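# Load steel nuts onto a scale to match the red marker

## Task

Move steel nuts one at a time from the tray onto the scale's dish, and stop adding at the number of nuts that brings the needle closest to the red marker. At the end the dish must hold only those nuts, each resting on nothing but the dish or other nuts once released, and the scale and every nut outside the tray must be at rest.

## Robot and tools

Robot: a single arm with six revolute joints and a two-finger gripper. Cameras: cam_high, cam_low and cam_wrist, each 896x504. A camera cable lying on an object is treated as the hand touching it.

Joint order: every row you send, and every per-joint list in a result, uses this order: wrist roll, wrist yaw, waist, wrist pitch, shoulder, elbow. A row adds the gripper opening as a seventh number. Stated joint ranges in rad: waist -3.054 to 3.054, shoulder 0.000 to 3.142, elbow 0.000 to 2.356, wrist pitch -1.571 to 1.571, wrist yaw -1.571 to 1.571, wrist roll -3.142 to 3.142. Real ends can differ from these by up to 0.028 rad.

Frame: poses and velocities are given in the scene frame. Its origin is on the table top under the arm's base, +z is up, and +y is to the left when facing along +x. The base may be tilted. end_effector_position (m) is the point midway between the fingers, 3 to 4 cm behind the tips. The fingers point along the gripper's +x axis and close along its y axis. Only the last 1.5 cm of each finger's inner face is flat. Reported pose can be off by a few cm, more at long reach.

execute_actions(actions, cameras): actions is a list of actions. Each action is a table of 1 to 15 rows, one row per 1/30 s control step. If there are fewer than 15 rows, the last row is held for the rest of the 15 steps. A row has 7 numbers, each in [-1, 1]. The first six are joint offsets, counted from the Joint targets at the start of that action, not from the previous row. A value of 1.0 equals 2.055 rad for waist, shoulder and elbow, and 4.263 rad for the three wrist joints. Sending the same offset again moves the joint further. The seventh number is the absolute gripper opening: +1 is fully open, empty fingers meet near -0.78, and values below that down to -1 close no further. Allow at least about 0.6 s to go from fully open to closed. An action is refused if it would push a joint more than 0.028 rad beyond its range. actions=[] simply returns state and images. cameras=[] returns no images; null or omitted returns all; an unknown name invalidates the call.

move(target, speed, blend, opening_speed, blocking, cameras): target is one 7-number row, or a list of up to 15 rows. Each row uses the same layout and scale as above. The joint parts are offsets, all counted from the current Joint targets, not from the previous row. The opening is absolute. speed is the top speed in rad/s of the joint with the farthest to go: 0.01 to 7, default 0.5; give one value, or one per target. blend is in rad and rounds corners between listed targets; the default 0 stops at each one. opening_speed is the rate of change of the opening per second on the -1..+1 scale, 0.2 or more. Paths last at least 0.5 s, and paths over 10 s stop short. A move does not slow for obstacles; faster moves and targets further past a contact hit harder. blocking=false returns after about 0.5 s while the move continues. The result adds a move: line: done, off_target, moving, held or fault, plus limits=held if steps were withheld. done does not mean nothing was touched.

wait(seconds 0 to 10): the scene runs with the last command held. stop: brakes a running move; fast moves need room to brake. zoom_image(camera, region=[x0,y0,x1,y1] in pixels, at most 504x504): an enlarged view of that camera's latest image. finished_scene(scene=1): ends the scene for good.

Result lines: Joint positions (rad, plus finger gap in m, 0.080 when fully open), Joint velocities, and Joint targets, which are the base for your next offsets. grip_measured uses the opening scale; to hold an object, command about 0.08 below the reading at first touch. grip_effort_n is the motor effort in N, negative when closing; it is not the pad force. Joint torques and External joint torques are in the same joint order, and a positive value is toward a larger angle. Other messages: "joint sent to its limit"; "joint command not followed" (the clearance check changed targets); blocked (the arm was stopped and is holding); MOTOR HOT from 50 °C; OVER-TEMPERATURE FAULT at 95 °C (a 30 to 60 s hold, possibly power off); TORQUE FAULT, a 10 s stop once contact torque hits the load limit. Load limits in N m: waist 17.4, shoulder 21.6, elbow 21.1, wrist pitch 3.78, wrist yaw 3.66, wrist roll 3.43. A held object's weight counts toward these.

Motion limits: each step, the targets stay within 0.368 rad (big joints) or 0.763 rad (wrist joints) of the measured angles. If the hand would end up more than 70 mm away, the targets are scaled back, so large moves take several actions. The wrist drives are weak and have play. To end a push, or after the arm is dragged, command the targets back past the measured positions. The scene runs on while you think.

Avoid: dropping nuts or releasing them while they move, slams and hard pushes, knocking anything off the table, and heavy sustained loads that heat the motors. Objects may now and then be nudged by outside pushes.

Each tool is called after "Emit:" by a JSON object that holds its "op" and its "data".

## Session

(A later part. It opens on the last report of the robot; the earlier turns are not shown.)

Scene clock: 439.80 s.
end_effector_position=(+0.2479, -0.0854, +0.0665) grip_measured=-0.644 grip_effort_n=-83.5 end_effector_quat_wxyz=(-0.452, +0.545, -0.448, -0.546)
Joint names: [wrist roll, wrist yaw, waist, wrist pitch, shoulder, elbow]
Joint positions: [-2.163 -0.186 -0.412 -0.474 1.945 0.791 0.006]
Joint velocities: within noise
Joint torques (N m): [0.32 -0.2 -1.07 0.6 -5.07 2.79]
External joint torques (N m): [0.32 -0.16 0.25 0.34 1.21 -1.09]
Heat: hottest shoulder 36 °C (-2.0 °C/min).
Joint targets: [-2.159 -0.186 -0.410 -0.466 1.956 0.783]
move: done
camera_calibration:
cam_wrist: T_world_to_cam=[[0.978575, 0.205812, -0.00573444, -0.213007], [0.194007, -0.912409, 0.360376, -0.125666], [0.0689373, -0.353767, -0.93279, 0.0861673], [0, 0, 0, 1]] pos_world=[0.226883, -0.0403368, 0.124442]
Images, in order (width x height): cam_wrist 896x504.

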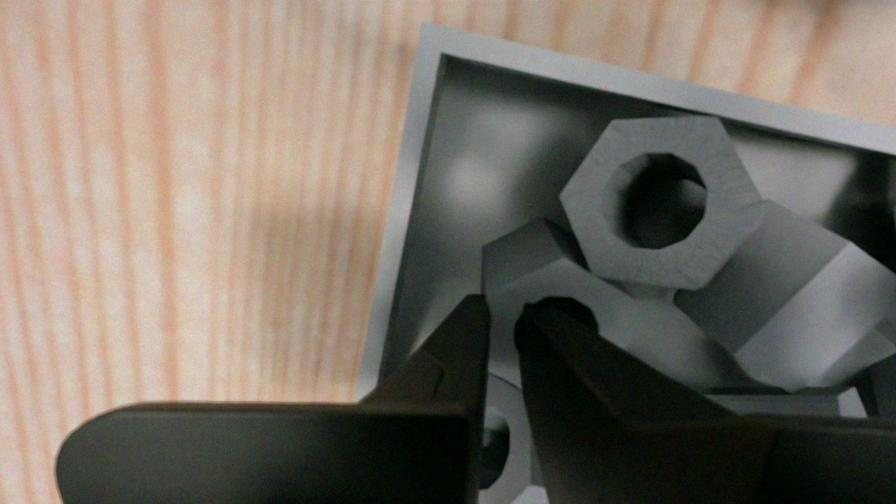

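Emit:
{"op": "move", "data": {"target": [-0.0054, 0, -0.0095, -0.0192, -0.0341, 0.0183, -0.8], "speed": 0.12, "cameras": ["cam_wrist", "cam_high"]}}

Emit:
{"op": "zoom_image", "data": {"camera": "cam_wrist", "region": [400, 180, 640, 420]}}

Scene clock: 441.37 s.
end_effector_position=(+0.2469, -0.0852, +0.0817) grip_measured=-0.644 grip_effort_n=-83.5 end_effector_quat_wxyz=(-0.454, +0.541, -0.451, -0.546)
Joint names: [wrist roll, wrist yaw, waist, wrist pitch, shoulder, elbow]
Joint positions: [-2.168 -0.186 -0.423 -0.547 1.898 0.81 0.006]
Joint velocities: within noise
Joint torques (N m): [-0.41 -0.2 -1.76 0.03 -7.69 5.03]
External joint torques (N m): [-0.41 -0.16 -0.48 -0.24 -1.54 0.89]
Heat: hottest shoulder 36 °C (-2.0 °C/min).
Joint targets: [-2.182 -0.186 -0.429 -0.548 1.886 0.821]
move: done
camera_calibration:
cam_wrist: T_world_to_cam=[[0.980151, 0.19801, -0.00979598, -0.212632], [0.188398, -0.914908, 0.357001, -0.129299], [0.0617274, -0.35176, -0.934053, 0.102514], [0, 0, 0, 1]] pos_world=[0.226443, -0.0401325, 0.139831]
Images, in order (width x height): cam_high 896x504, cam_wrist 896x504.

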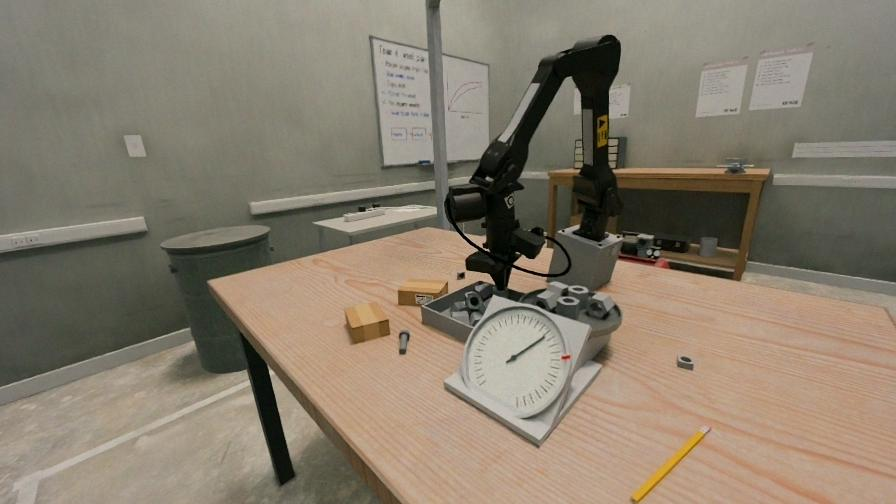

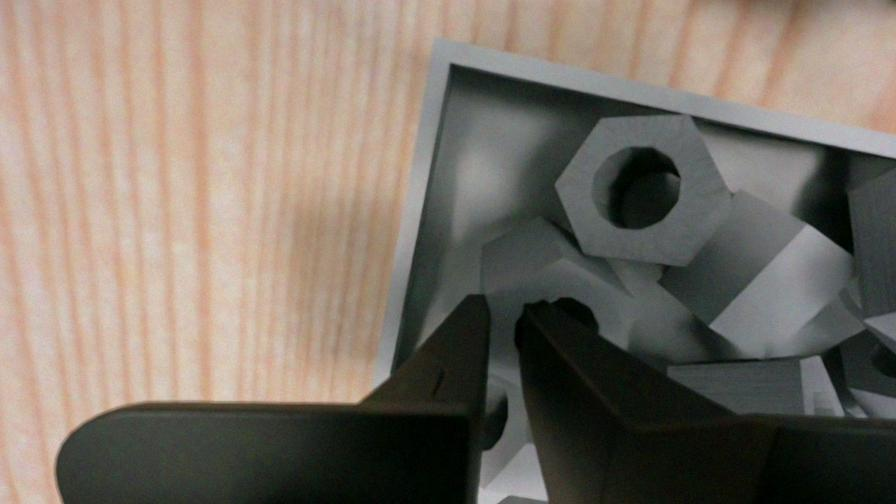

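Scaled by 2.100.

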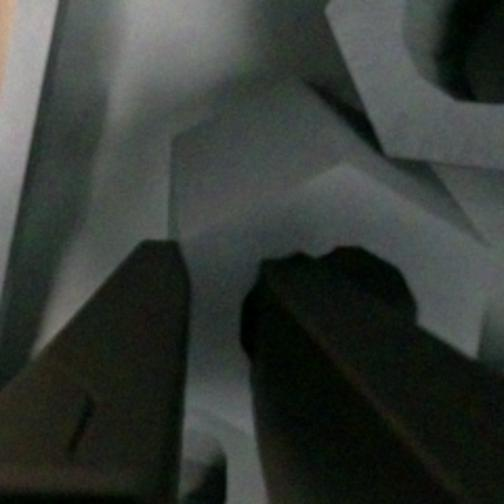

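Emit:
{"op": "move", "data": {"target": [[-0.0124, 0, -0.0277, -0.0936, -0.1002, 0.0891, -0.8], [0.2102, 0.0014, 0.3397, -0.1032, -0.0662, 0.1985, -0.8]], "speed": [0.3, 0.6], "blend": [0.05, 0]}}

Emit:
{"op": "zoom_image", "data": {"camera": "cam_wrist", "region": [300, 100, 720, 504]}}

Emit:
{"op": "zoom_image", "data": {"camera": "cam_high", "region": [462, 180, 662, 420]}}

Scene clock: 449.73 s.
end_effector_position=(+0.3001, +0.1271, +0.1706) grip_measured=-0.644 grip_effort_n=-83.5 end_effector_quat_wxyz=(+0.495, -0.499, +0.502, +0.505)
Joint names: [wrist roll, wrist yaw, waist, wrist pitch, shoulder, elbow]
Joint positions: [-1.29 -0.178 0.268 -0.988 1.741 1.216 0.006]
Joint velocities: within noise
Joint torques (N m): [0.32 0.01 -1.38 0.08 -6.42 6.18]
External joint torques (N m): [0.32 0.07 -0.03 -0.19 0.86 0.78]
Heat: hottest shoulder 36 °C (-1.0 °C/min).
Joint targets: [-1.286 -0.180 0.269 -0.988 1.750 1.229]
move: done
camera_calibration:
cam_wrist: T_world_to_cam=[[0.999484, 0.0237152, -0.0216529, -0.287604], [0.0299886, -0.930452, 0.365186, 0.0712221], [-0.0114866, -0.365647, -0.930683, 0.280116], [0, 0, 0, 1]] pos_world=[0.288538, 0.175513, 0.228462]

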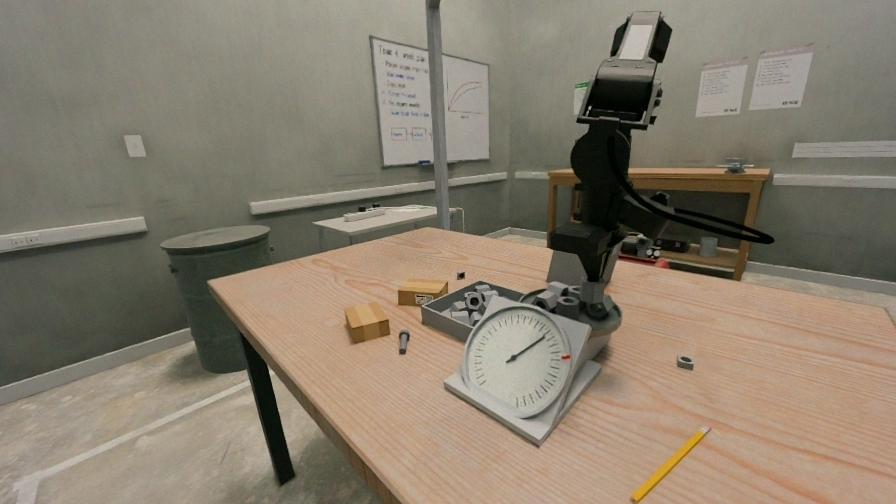

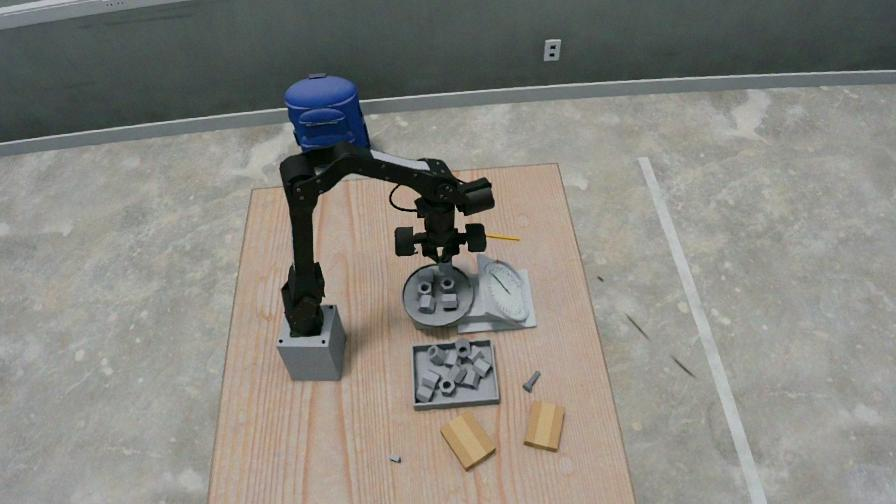

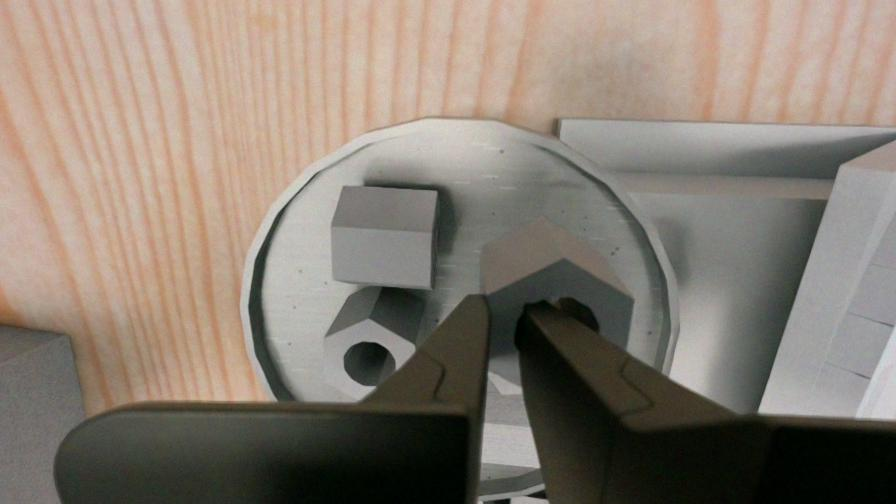

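Scaled by 1.200.

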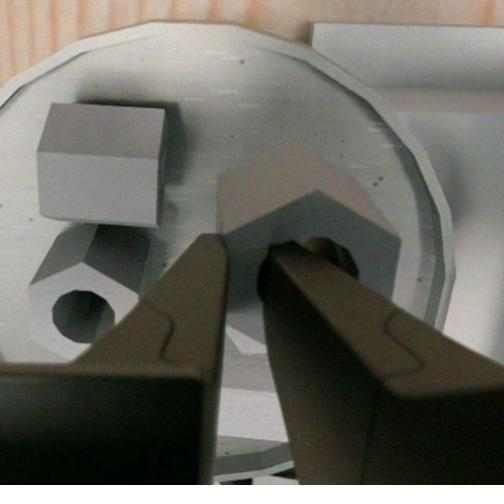

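Scaled by 2.100.

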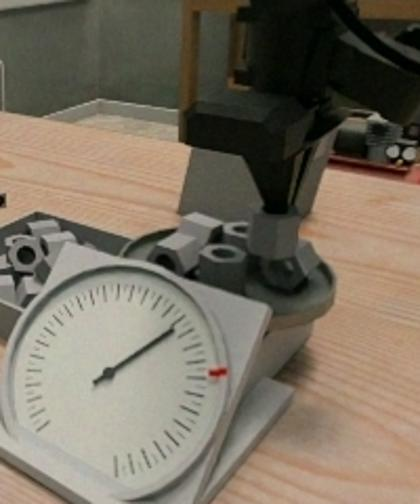

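Emit:
{"op": "move", "data": {"target": [0.0061, 0.0003, 0.0112, 0.03, 0.03474, -0.03504, -0.8], "speed": 0.12}}

Emit:
{"op": "zoom_image", "data": {"camera": "cam_wrist", "region": [380, 150, 700, 470]}}

Emit:
{"op": "zoom_image", "data": {"camera": "cam_high", "region": [540, 220, 660, 340]}}

Emit:
{"op": "zoom_image", "data": {"camera": "cam_high", "region": [462, 300, 582, 420]}}

Scene clock: 457.67 s.
end_effector_position=(+0.3045, +0.1292, +0.1366) grip_measured=-0.644 grip_effort_n=-83.5 end_effector_quat_wxyz=(+0.495, -0.496, +0.504, +0.504)
Joint names: [wrist roll, wrist yaw, waist, wrist pitch, shoulder, elbow]
Joint positions: [-1.264 -0.178 0.289 -0.867 1.813 1.165 0.006]
Joint velocities: within noise
Joint torques (N m): [0.32 0.06 -1.08 0.56 -6.74 3.75]
External joint torques (N m): [0.33 0.11 0.33 0.28 0.78 -1.38]
Heat: hottest shoulder 36 °C (+0.0 °C/min).
Joint targets: [-1.260 -0.179 0.292 -0.860 1.822 1.157]
move: done
camera_calibration:
cam_wrist: T_world_to_cam=[[0.999489, 0.0176916, -0.0266065, -0.291324], [0.0261977, -0.93047, 0.36543, 0.0866039], [-0.0182916, -0.365941, -0.930458, 0.251342], [0, 0, 0, 1]] pos_world=[0.293504, 0.177713, 0.194464]

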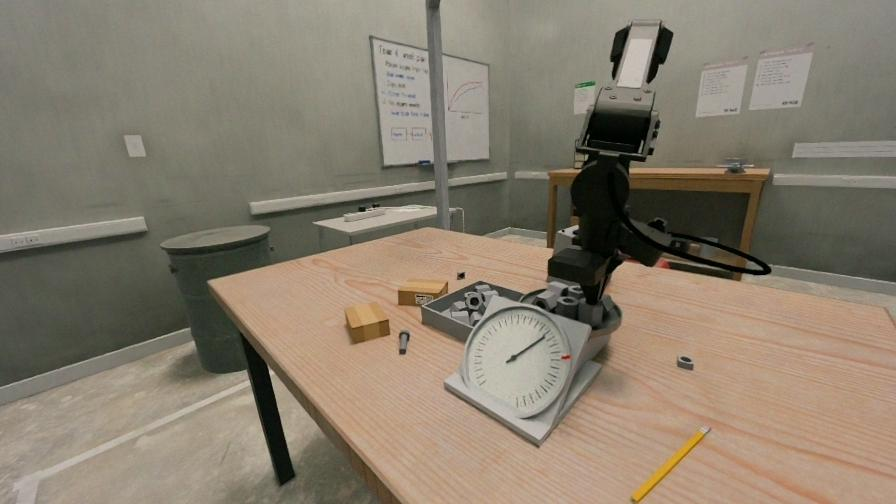

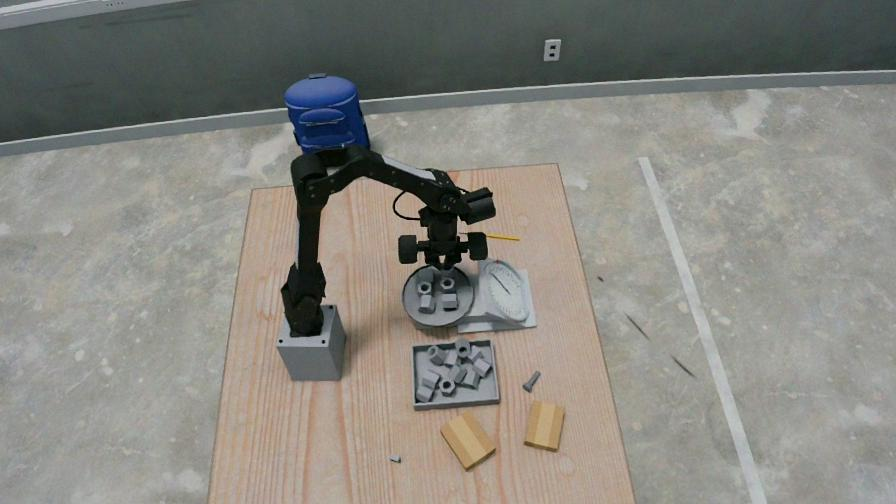

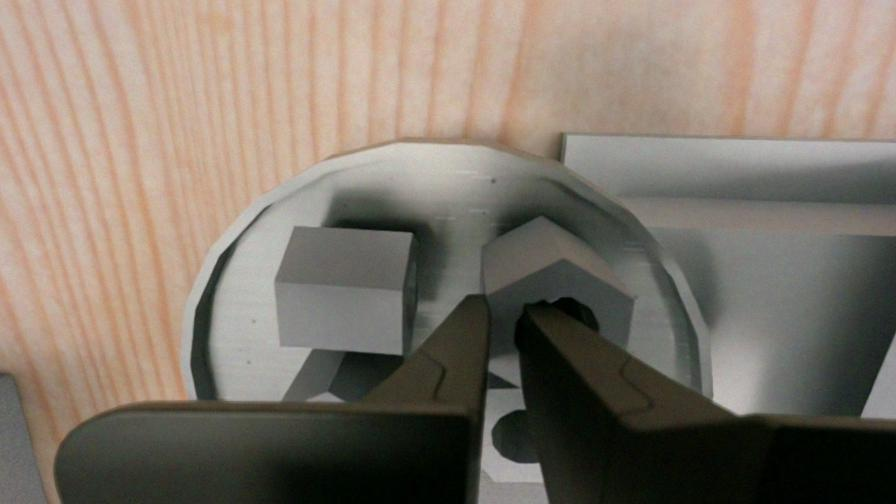

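Scaled by 1.575.

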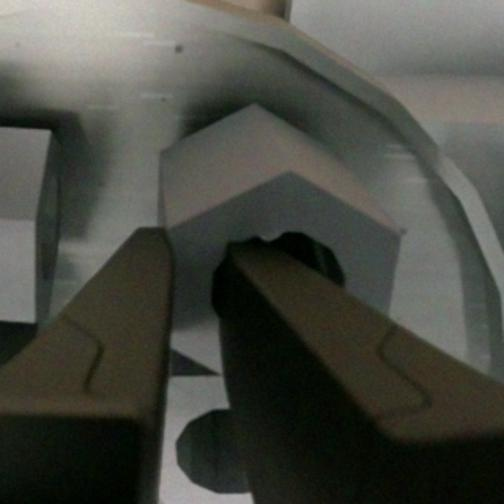

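Scaled by 4.200.

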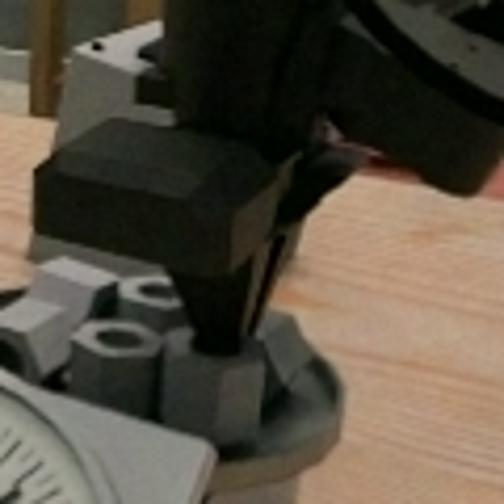

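Scaled by 4.200.

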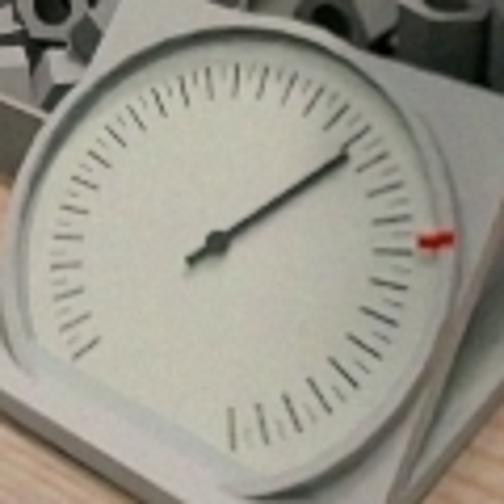

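Emit:
{"op": "move", "data": {"target": [0.00096, 0, 0.002, 0.00725, 0.00667, -0.008, -0.8], "speed": 0.08, "cameras": ["cam_high"]}}

Emit:
{"op": "zoom_image", "data": {"camera": "cam_high", "region": [462, 300, 582, 420]}}

Emit:
{"op": "zoom_image", "data": {"camera": "cam_high", "region": [540, 220, 660, 340]}}

Scene clock: 460.17 s.
end_effector_position=(+0.3044, +0.1292, +0.1287) grip_measured=-0.644 grip_effort_n=-83.5 end_effector_quat_wxyz=(+0.495, -0.497, +0.504, +0.505)
Joint names: [wrist roll, wrist yaw, waist, wrist pitch, shoulder, elbow]
Joint positions: [-1.261 -0.178 0.293 -0.836 1.826 1.149 0.006]
Joint velocities: within noise
Joint torques (N m): [0.33 0.06 -1.09 0.56 -6.7 3.65]
External joint torques (N m): [0.33 0.11 0.35 0.26 0.8 -1.39]
Heat: hottest shoulder 36 °C (+0.0 °C/min).
Joint targets: [-1.256 -0.179 0.296 -0.829 1.835 1.140]
move: done
Images, in order (width x height): cam_high 896x504.

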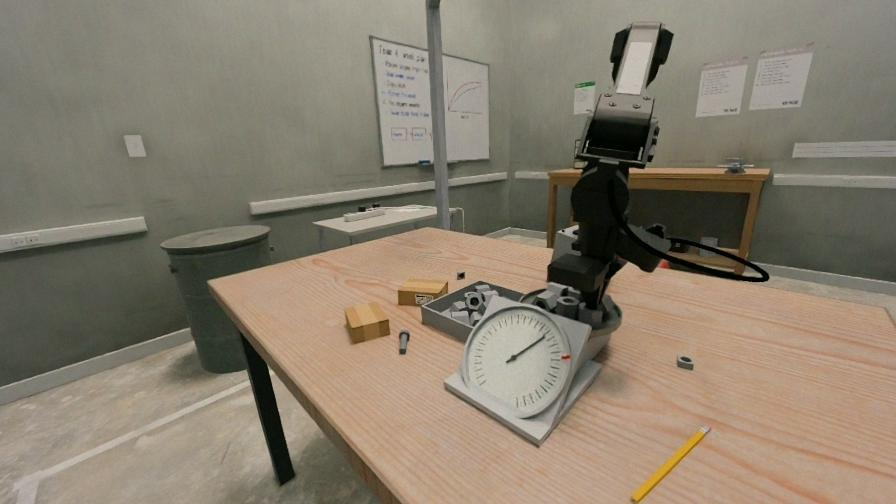

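Scaled by 4.200.

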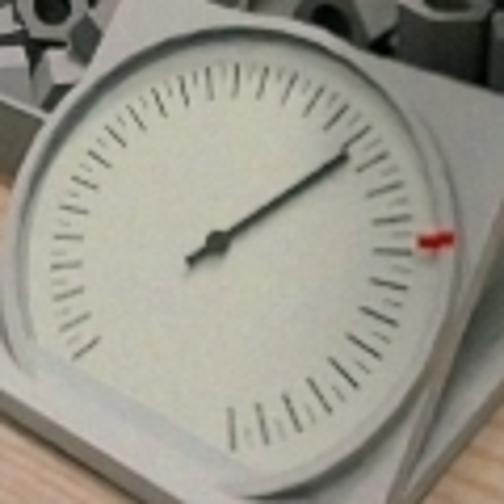

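Scaled by 4.200.

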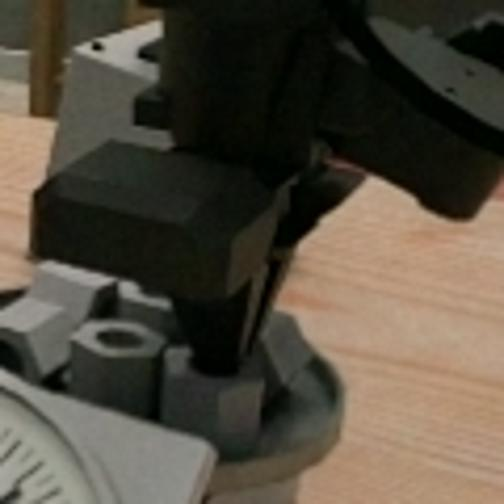

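Emit:
{"op": "move", "data": {"target": [0.00036, 0, 0.00075, 0.0027, 0.0025, -0.003, -0.8], "speed": 0.08, "cameras": ["cam_high"]}}

Emit:
{"op": "zoom_image", "data": {"camera": "cam_high", "region": [462, 300, 582, 420]}}

Scene clock: 461.23 s.
end_effector_position=(+0.3045, +0.1292, +0.1271) grip_measured=-0.644 grip_effort_n=-83.5 end_effector_quat_wxyz=(+0.495, -0.497, +0.503, +0.504)
Joint names: [wrist roll, wrist yaw, waist, wrist pitch, shoulder, elbow]
Joint positions: [-1.26 -0.178 0.294 -0.827 1.828 1.144 0.006]
Joint velocities: within noise
Joint torques (N m): [0.33 0.06 -1.04 0.79 -6.28 3.49]
External joint torques (N m): [0.33 0.11 0.37 0.53 1.21 -1.47]
Heat: hottest shoulder 36 °C (+0.0 °C/min).
Joint targets: [-1.255 -0.179 0.298 -0.818 1.840 1.134]
move: done
Images, in order (width x height): cam_high 896x504.

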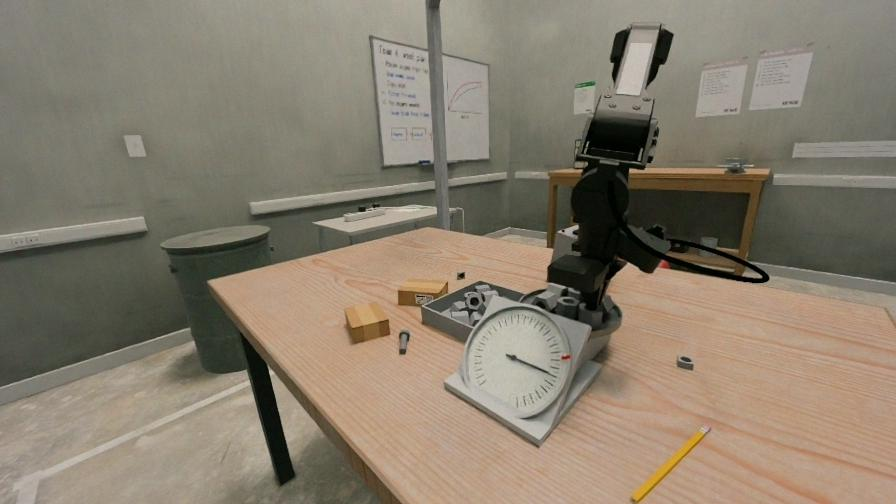

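Scaled by 4.200.

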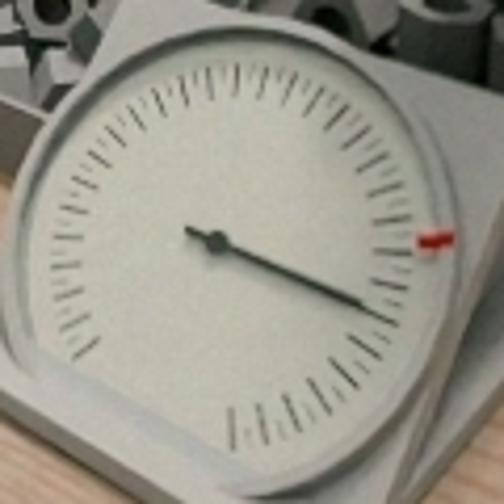

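Emit:
{"op": "move", "data": {"target": [0, 0, 0, 0, 0, 0, -0.47], "opening_speed": 0.3}}

Emit:
{"op": "zoom_image", "data": {"camera": "cam_high", "region": [462, 300, 582, 420]}}

Emit:
{"op": "zoom_image", "data": {"camera": "cam_wrist", "region": [380, 150, 700, 470]}}

Scene clock: 463.20 s.
end_effector_position=(+0.3048, +0.1292, +0.1266) grip_measured=-0.473 grip_effort_n=13.3 end_effector_quat_wxyz=(+0.496, -0.497, +0.503, +0.504)
Joint names: [wrist roll, wrist yaw, waist, wrist pitch, shoulder, elbow]
Joint positions: [-1.26 -0.178 0.294 -0.824 1.829 1.143 0.014]
Joint velocities: within noise
Joint torques (N m): [0.32 0.06 -1.05 0.57 -6.42 3.61]
External joint torques (N m): [0.32 0.11 0.36 0.29 1.15 -1.41]
Heat: hottest shoulder 36 °C (+0.0 °C/min).
Joint targets: [-1.255 -0.179 0.298 -0.818 1.840 1.134]
move: done
camera_calibration:
cam_wrist: T_world_to_cam=[[0.999558, 0.0187944, -0.0230243, -0.292477], [0.0258923, -0.930996, 0.364111, 0.0905609], [-0.0145923, -0.364546, -0.931071, 0.24087], [0, 0, 0, 1]] pos_world=[0.293517, 0.177617, 0.184559]

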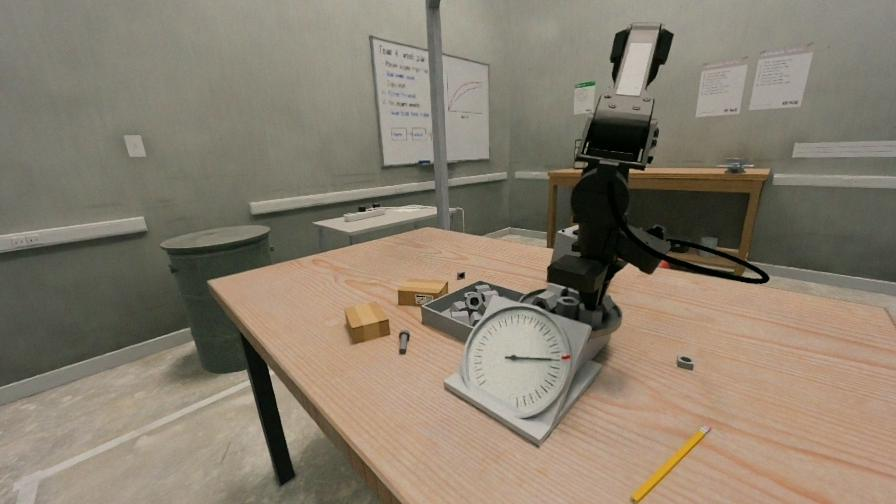

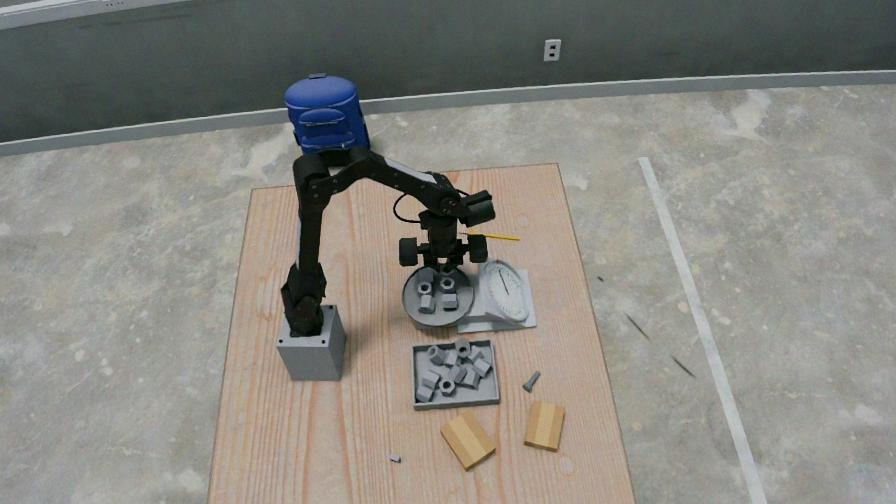

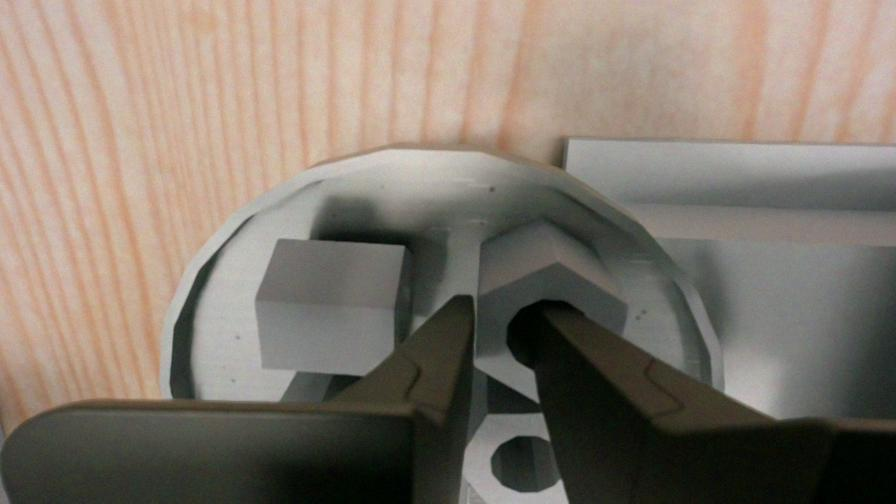

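Scaled by 4.200.

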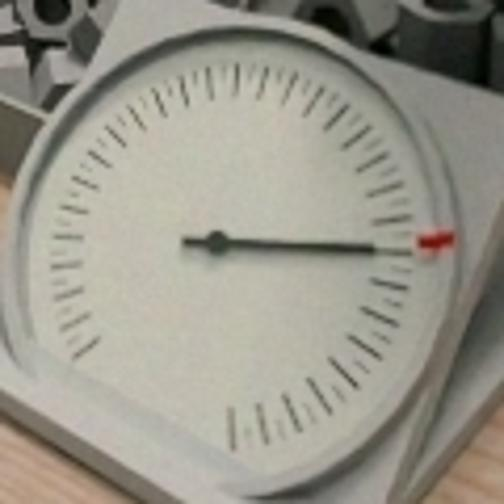

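Scaled by 1.575.

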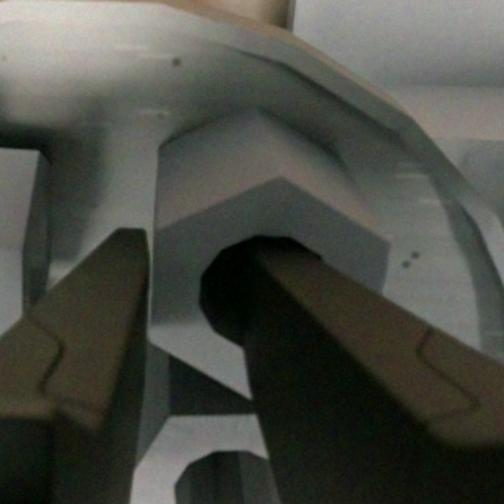

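Emit:
{"op": "move", "data": {"target": [[-0.0047, 0, -0.0045, -0.0073, -0.0179, 0.0111, -0.47], [-0.0077, 0, -0.0107, -0.03, -0.0387, 0.0361, -0.47], [-0.01525, 0, -0.0229, -0.0639, -0.0608, 0.0895, -0.47]], "speed": [0.08, 0.15, 0.4], "blend": [0.01, 0.03, 0]}}

Emit:
{"op": "zoom_image", "data": {"camera": "cam_high", "region": [462, 300, 582, 420]}}

Emit:
{"op": "zoom_image", "data": {"camera": "cam_wrist", "region": [200, 50, 704, 504]}}

Emit:
{"op": "zoom_image", "data": {"camera": "cam_high", "region": [500, 230, 660, 370]}}

Scene clock: 468.20 s.
end_effector_position=(+0.3055, +0.1290, +0.1992) grip_measured=-0.472 grip_effort_n=13.3 end_effector_quat_wxyz=(+0.498, -0.502, +0.497, +0.503)
Joint names: [wrist roll, wrist yaw, waist, wrist pitch, shoulder, elbow]
Joint positions: [-1.306 -0.178 0.254 -1.09 1.721 1.309 0.014]
Joint velocities: within noise
Joint torques (N m): [-0.38 0.06 -1.62 0.15 -8.16 6.14]
External joint torques (N m): [-0.38 0.12 -0.26 -0.18 -0.91 0.54]
Heat: hottest shoulder 36 °C (+0.0 °C/min).
Joint targets: [-1.320 -0.179 0.251 -1.090 1.715 1.318]
move: done
camera_calibration:
cam_wrist: T_world_to_cam=[[0.9996, 0.0265966, -0.0096096, -0.295211], [0.0282705, -0.931278, 0.363212, 0.0634838], [0.00071102, -0.363338, -0.931657, 0.303703], [0, 0, 0, 1]] pos_world=[0.293082, 0.17732, 0.257052]

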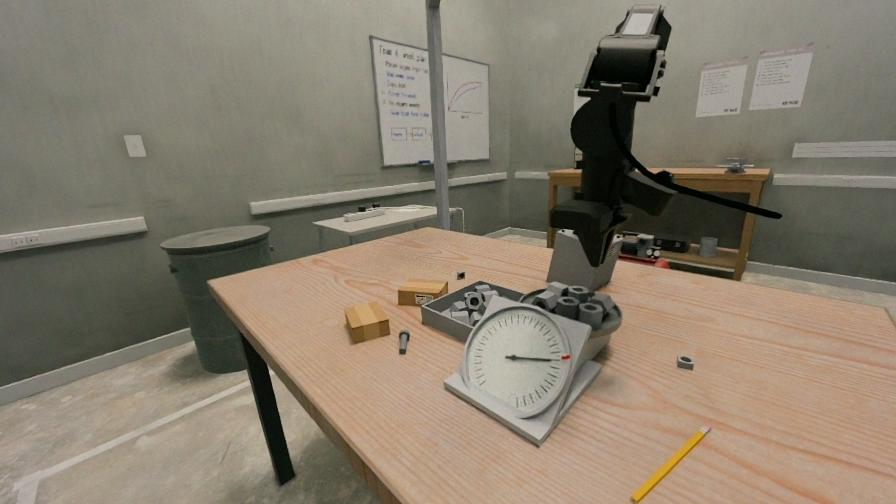

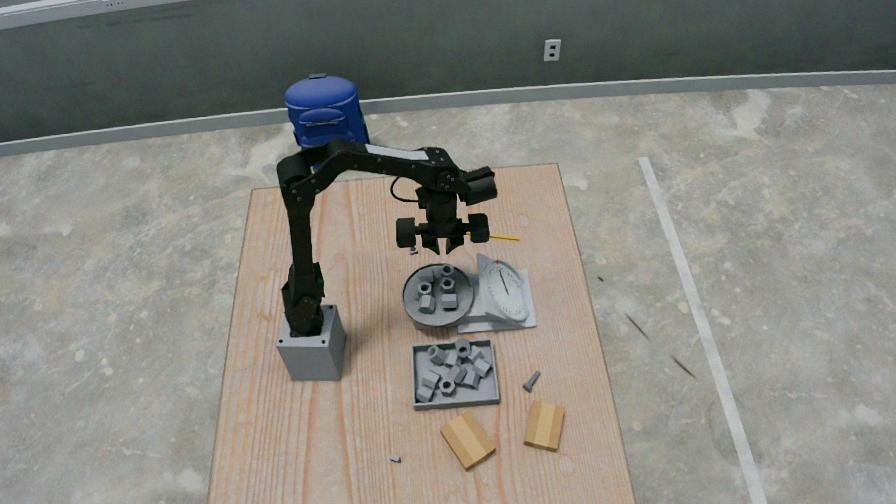

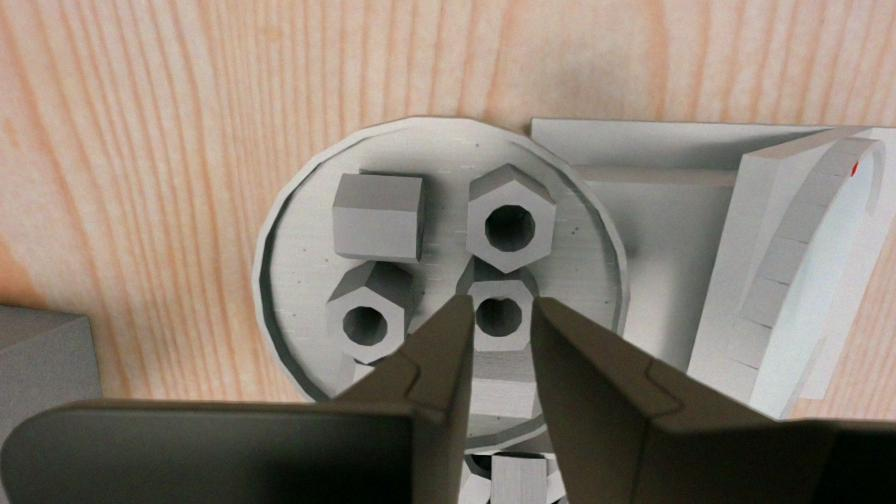

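Scaled by 4.200.

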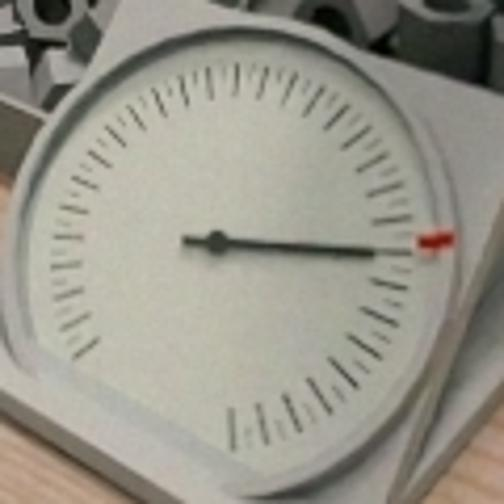

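Scaled by 1.000.

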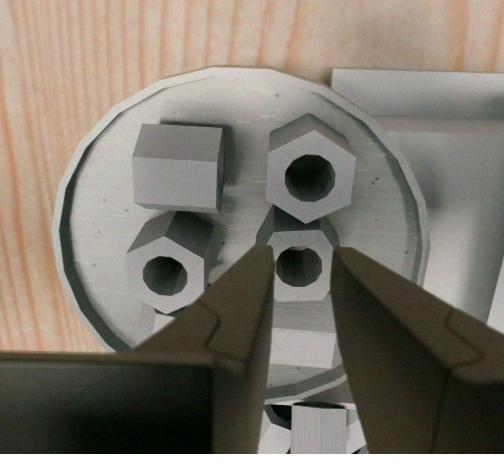

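Scaled by 3.150.

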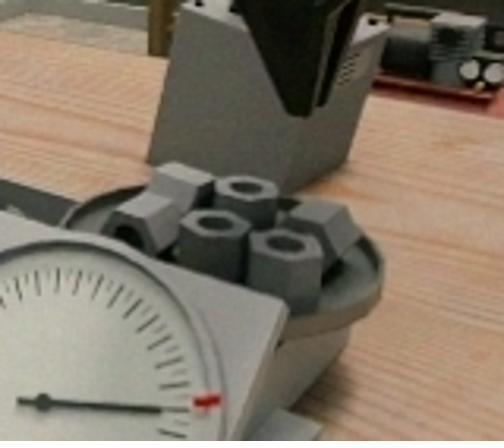

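Emit:
{"op": "execute_actions", "data": {"actions": [], "cameras": ["cam_high"]}}

Emit:
{"op": "zoom_image", "data": {"camera": "cam_high", "region": [462, 300, 582, 420]}}

Scene clock: 468.63 s.
end_effector_position=(+0.3055, +0.1290, +0.1992) grip_measured=-0.472 grip_effort_n=13.3 end_effector_quat_wxyz=(+0.498, -0.502, +0.497, +0.503)
Joint names: [wrist roll, wrist yaw, waist, wrist pitch, shoulder, elbow]
Joint positions: [-1.306 -0.178 0.254 -1.09 1.721 1.309 0.014]
Joint velocities: within noise
Joint torques (N m): [-0.39 0.06 -1.62 0.11 -8.23 5.99]
External joint torques (N m): [-0.39 0.11 -0.22 -0.21 -0.97 0.38]
Heat: hottest shoulder 36 °C (+0.0 °C/min).
Joint targets: [-1.320 -0.179 0.251 -1.090 1.715 1.318]
Tool commands: gripper/opening=-0.47
Images, in order (width x height): cam_high 896x504.

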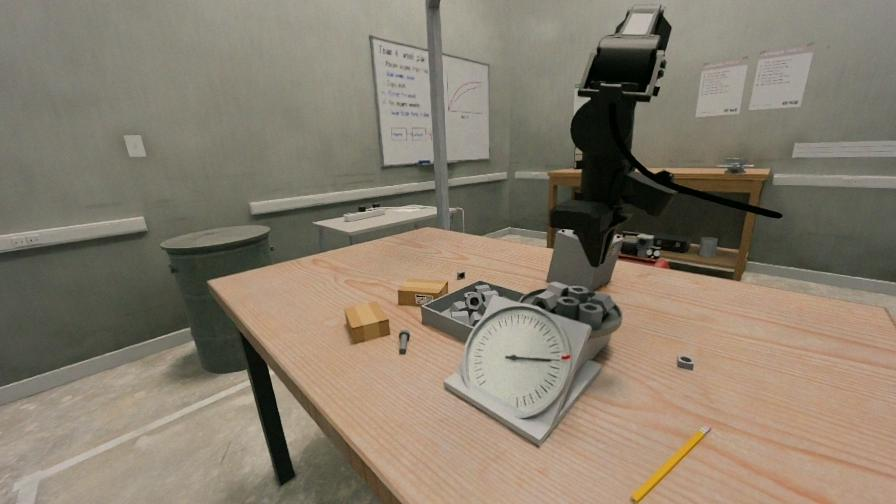

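Scaled by 4.200.

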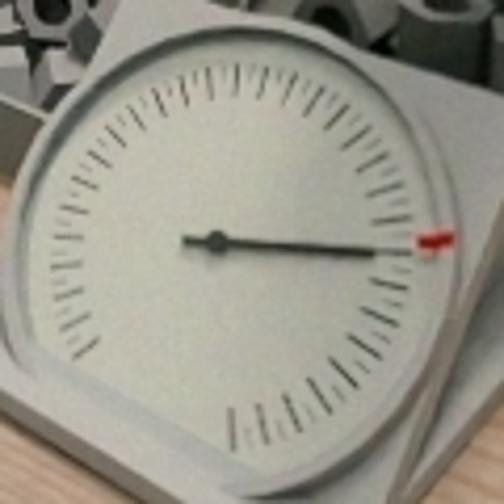

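Emit:
{"op": "finished_scene", "data": {"scene": 1}}

The scene is finished: the task was done.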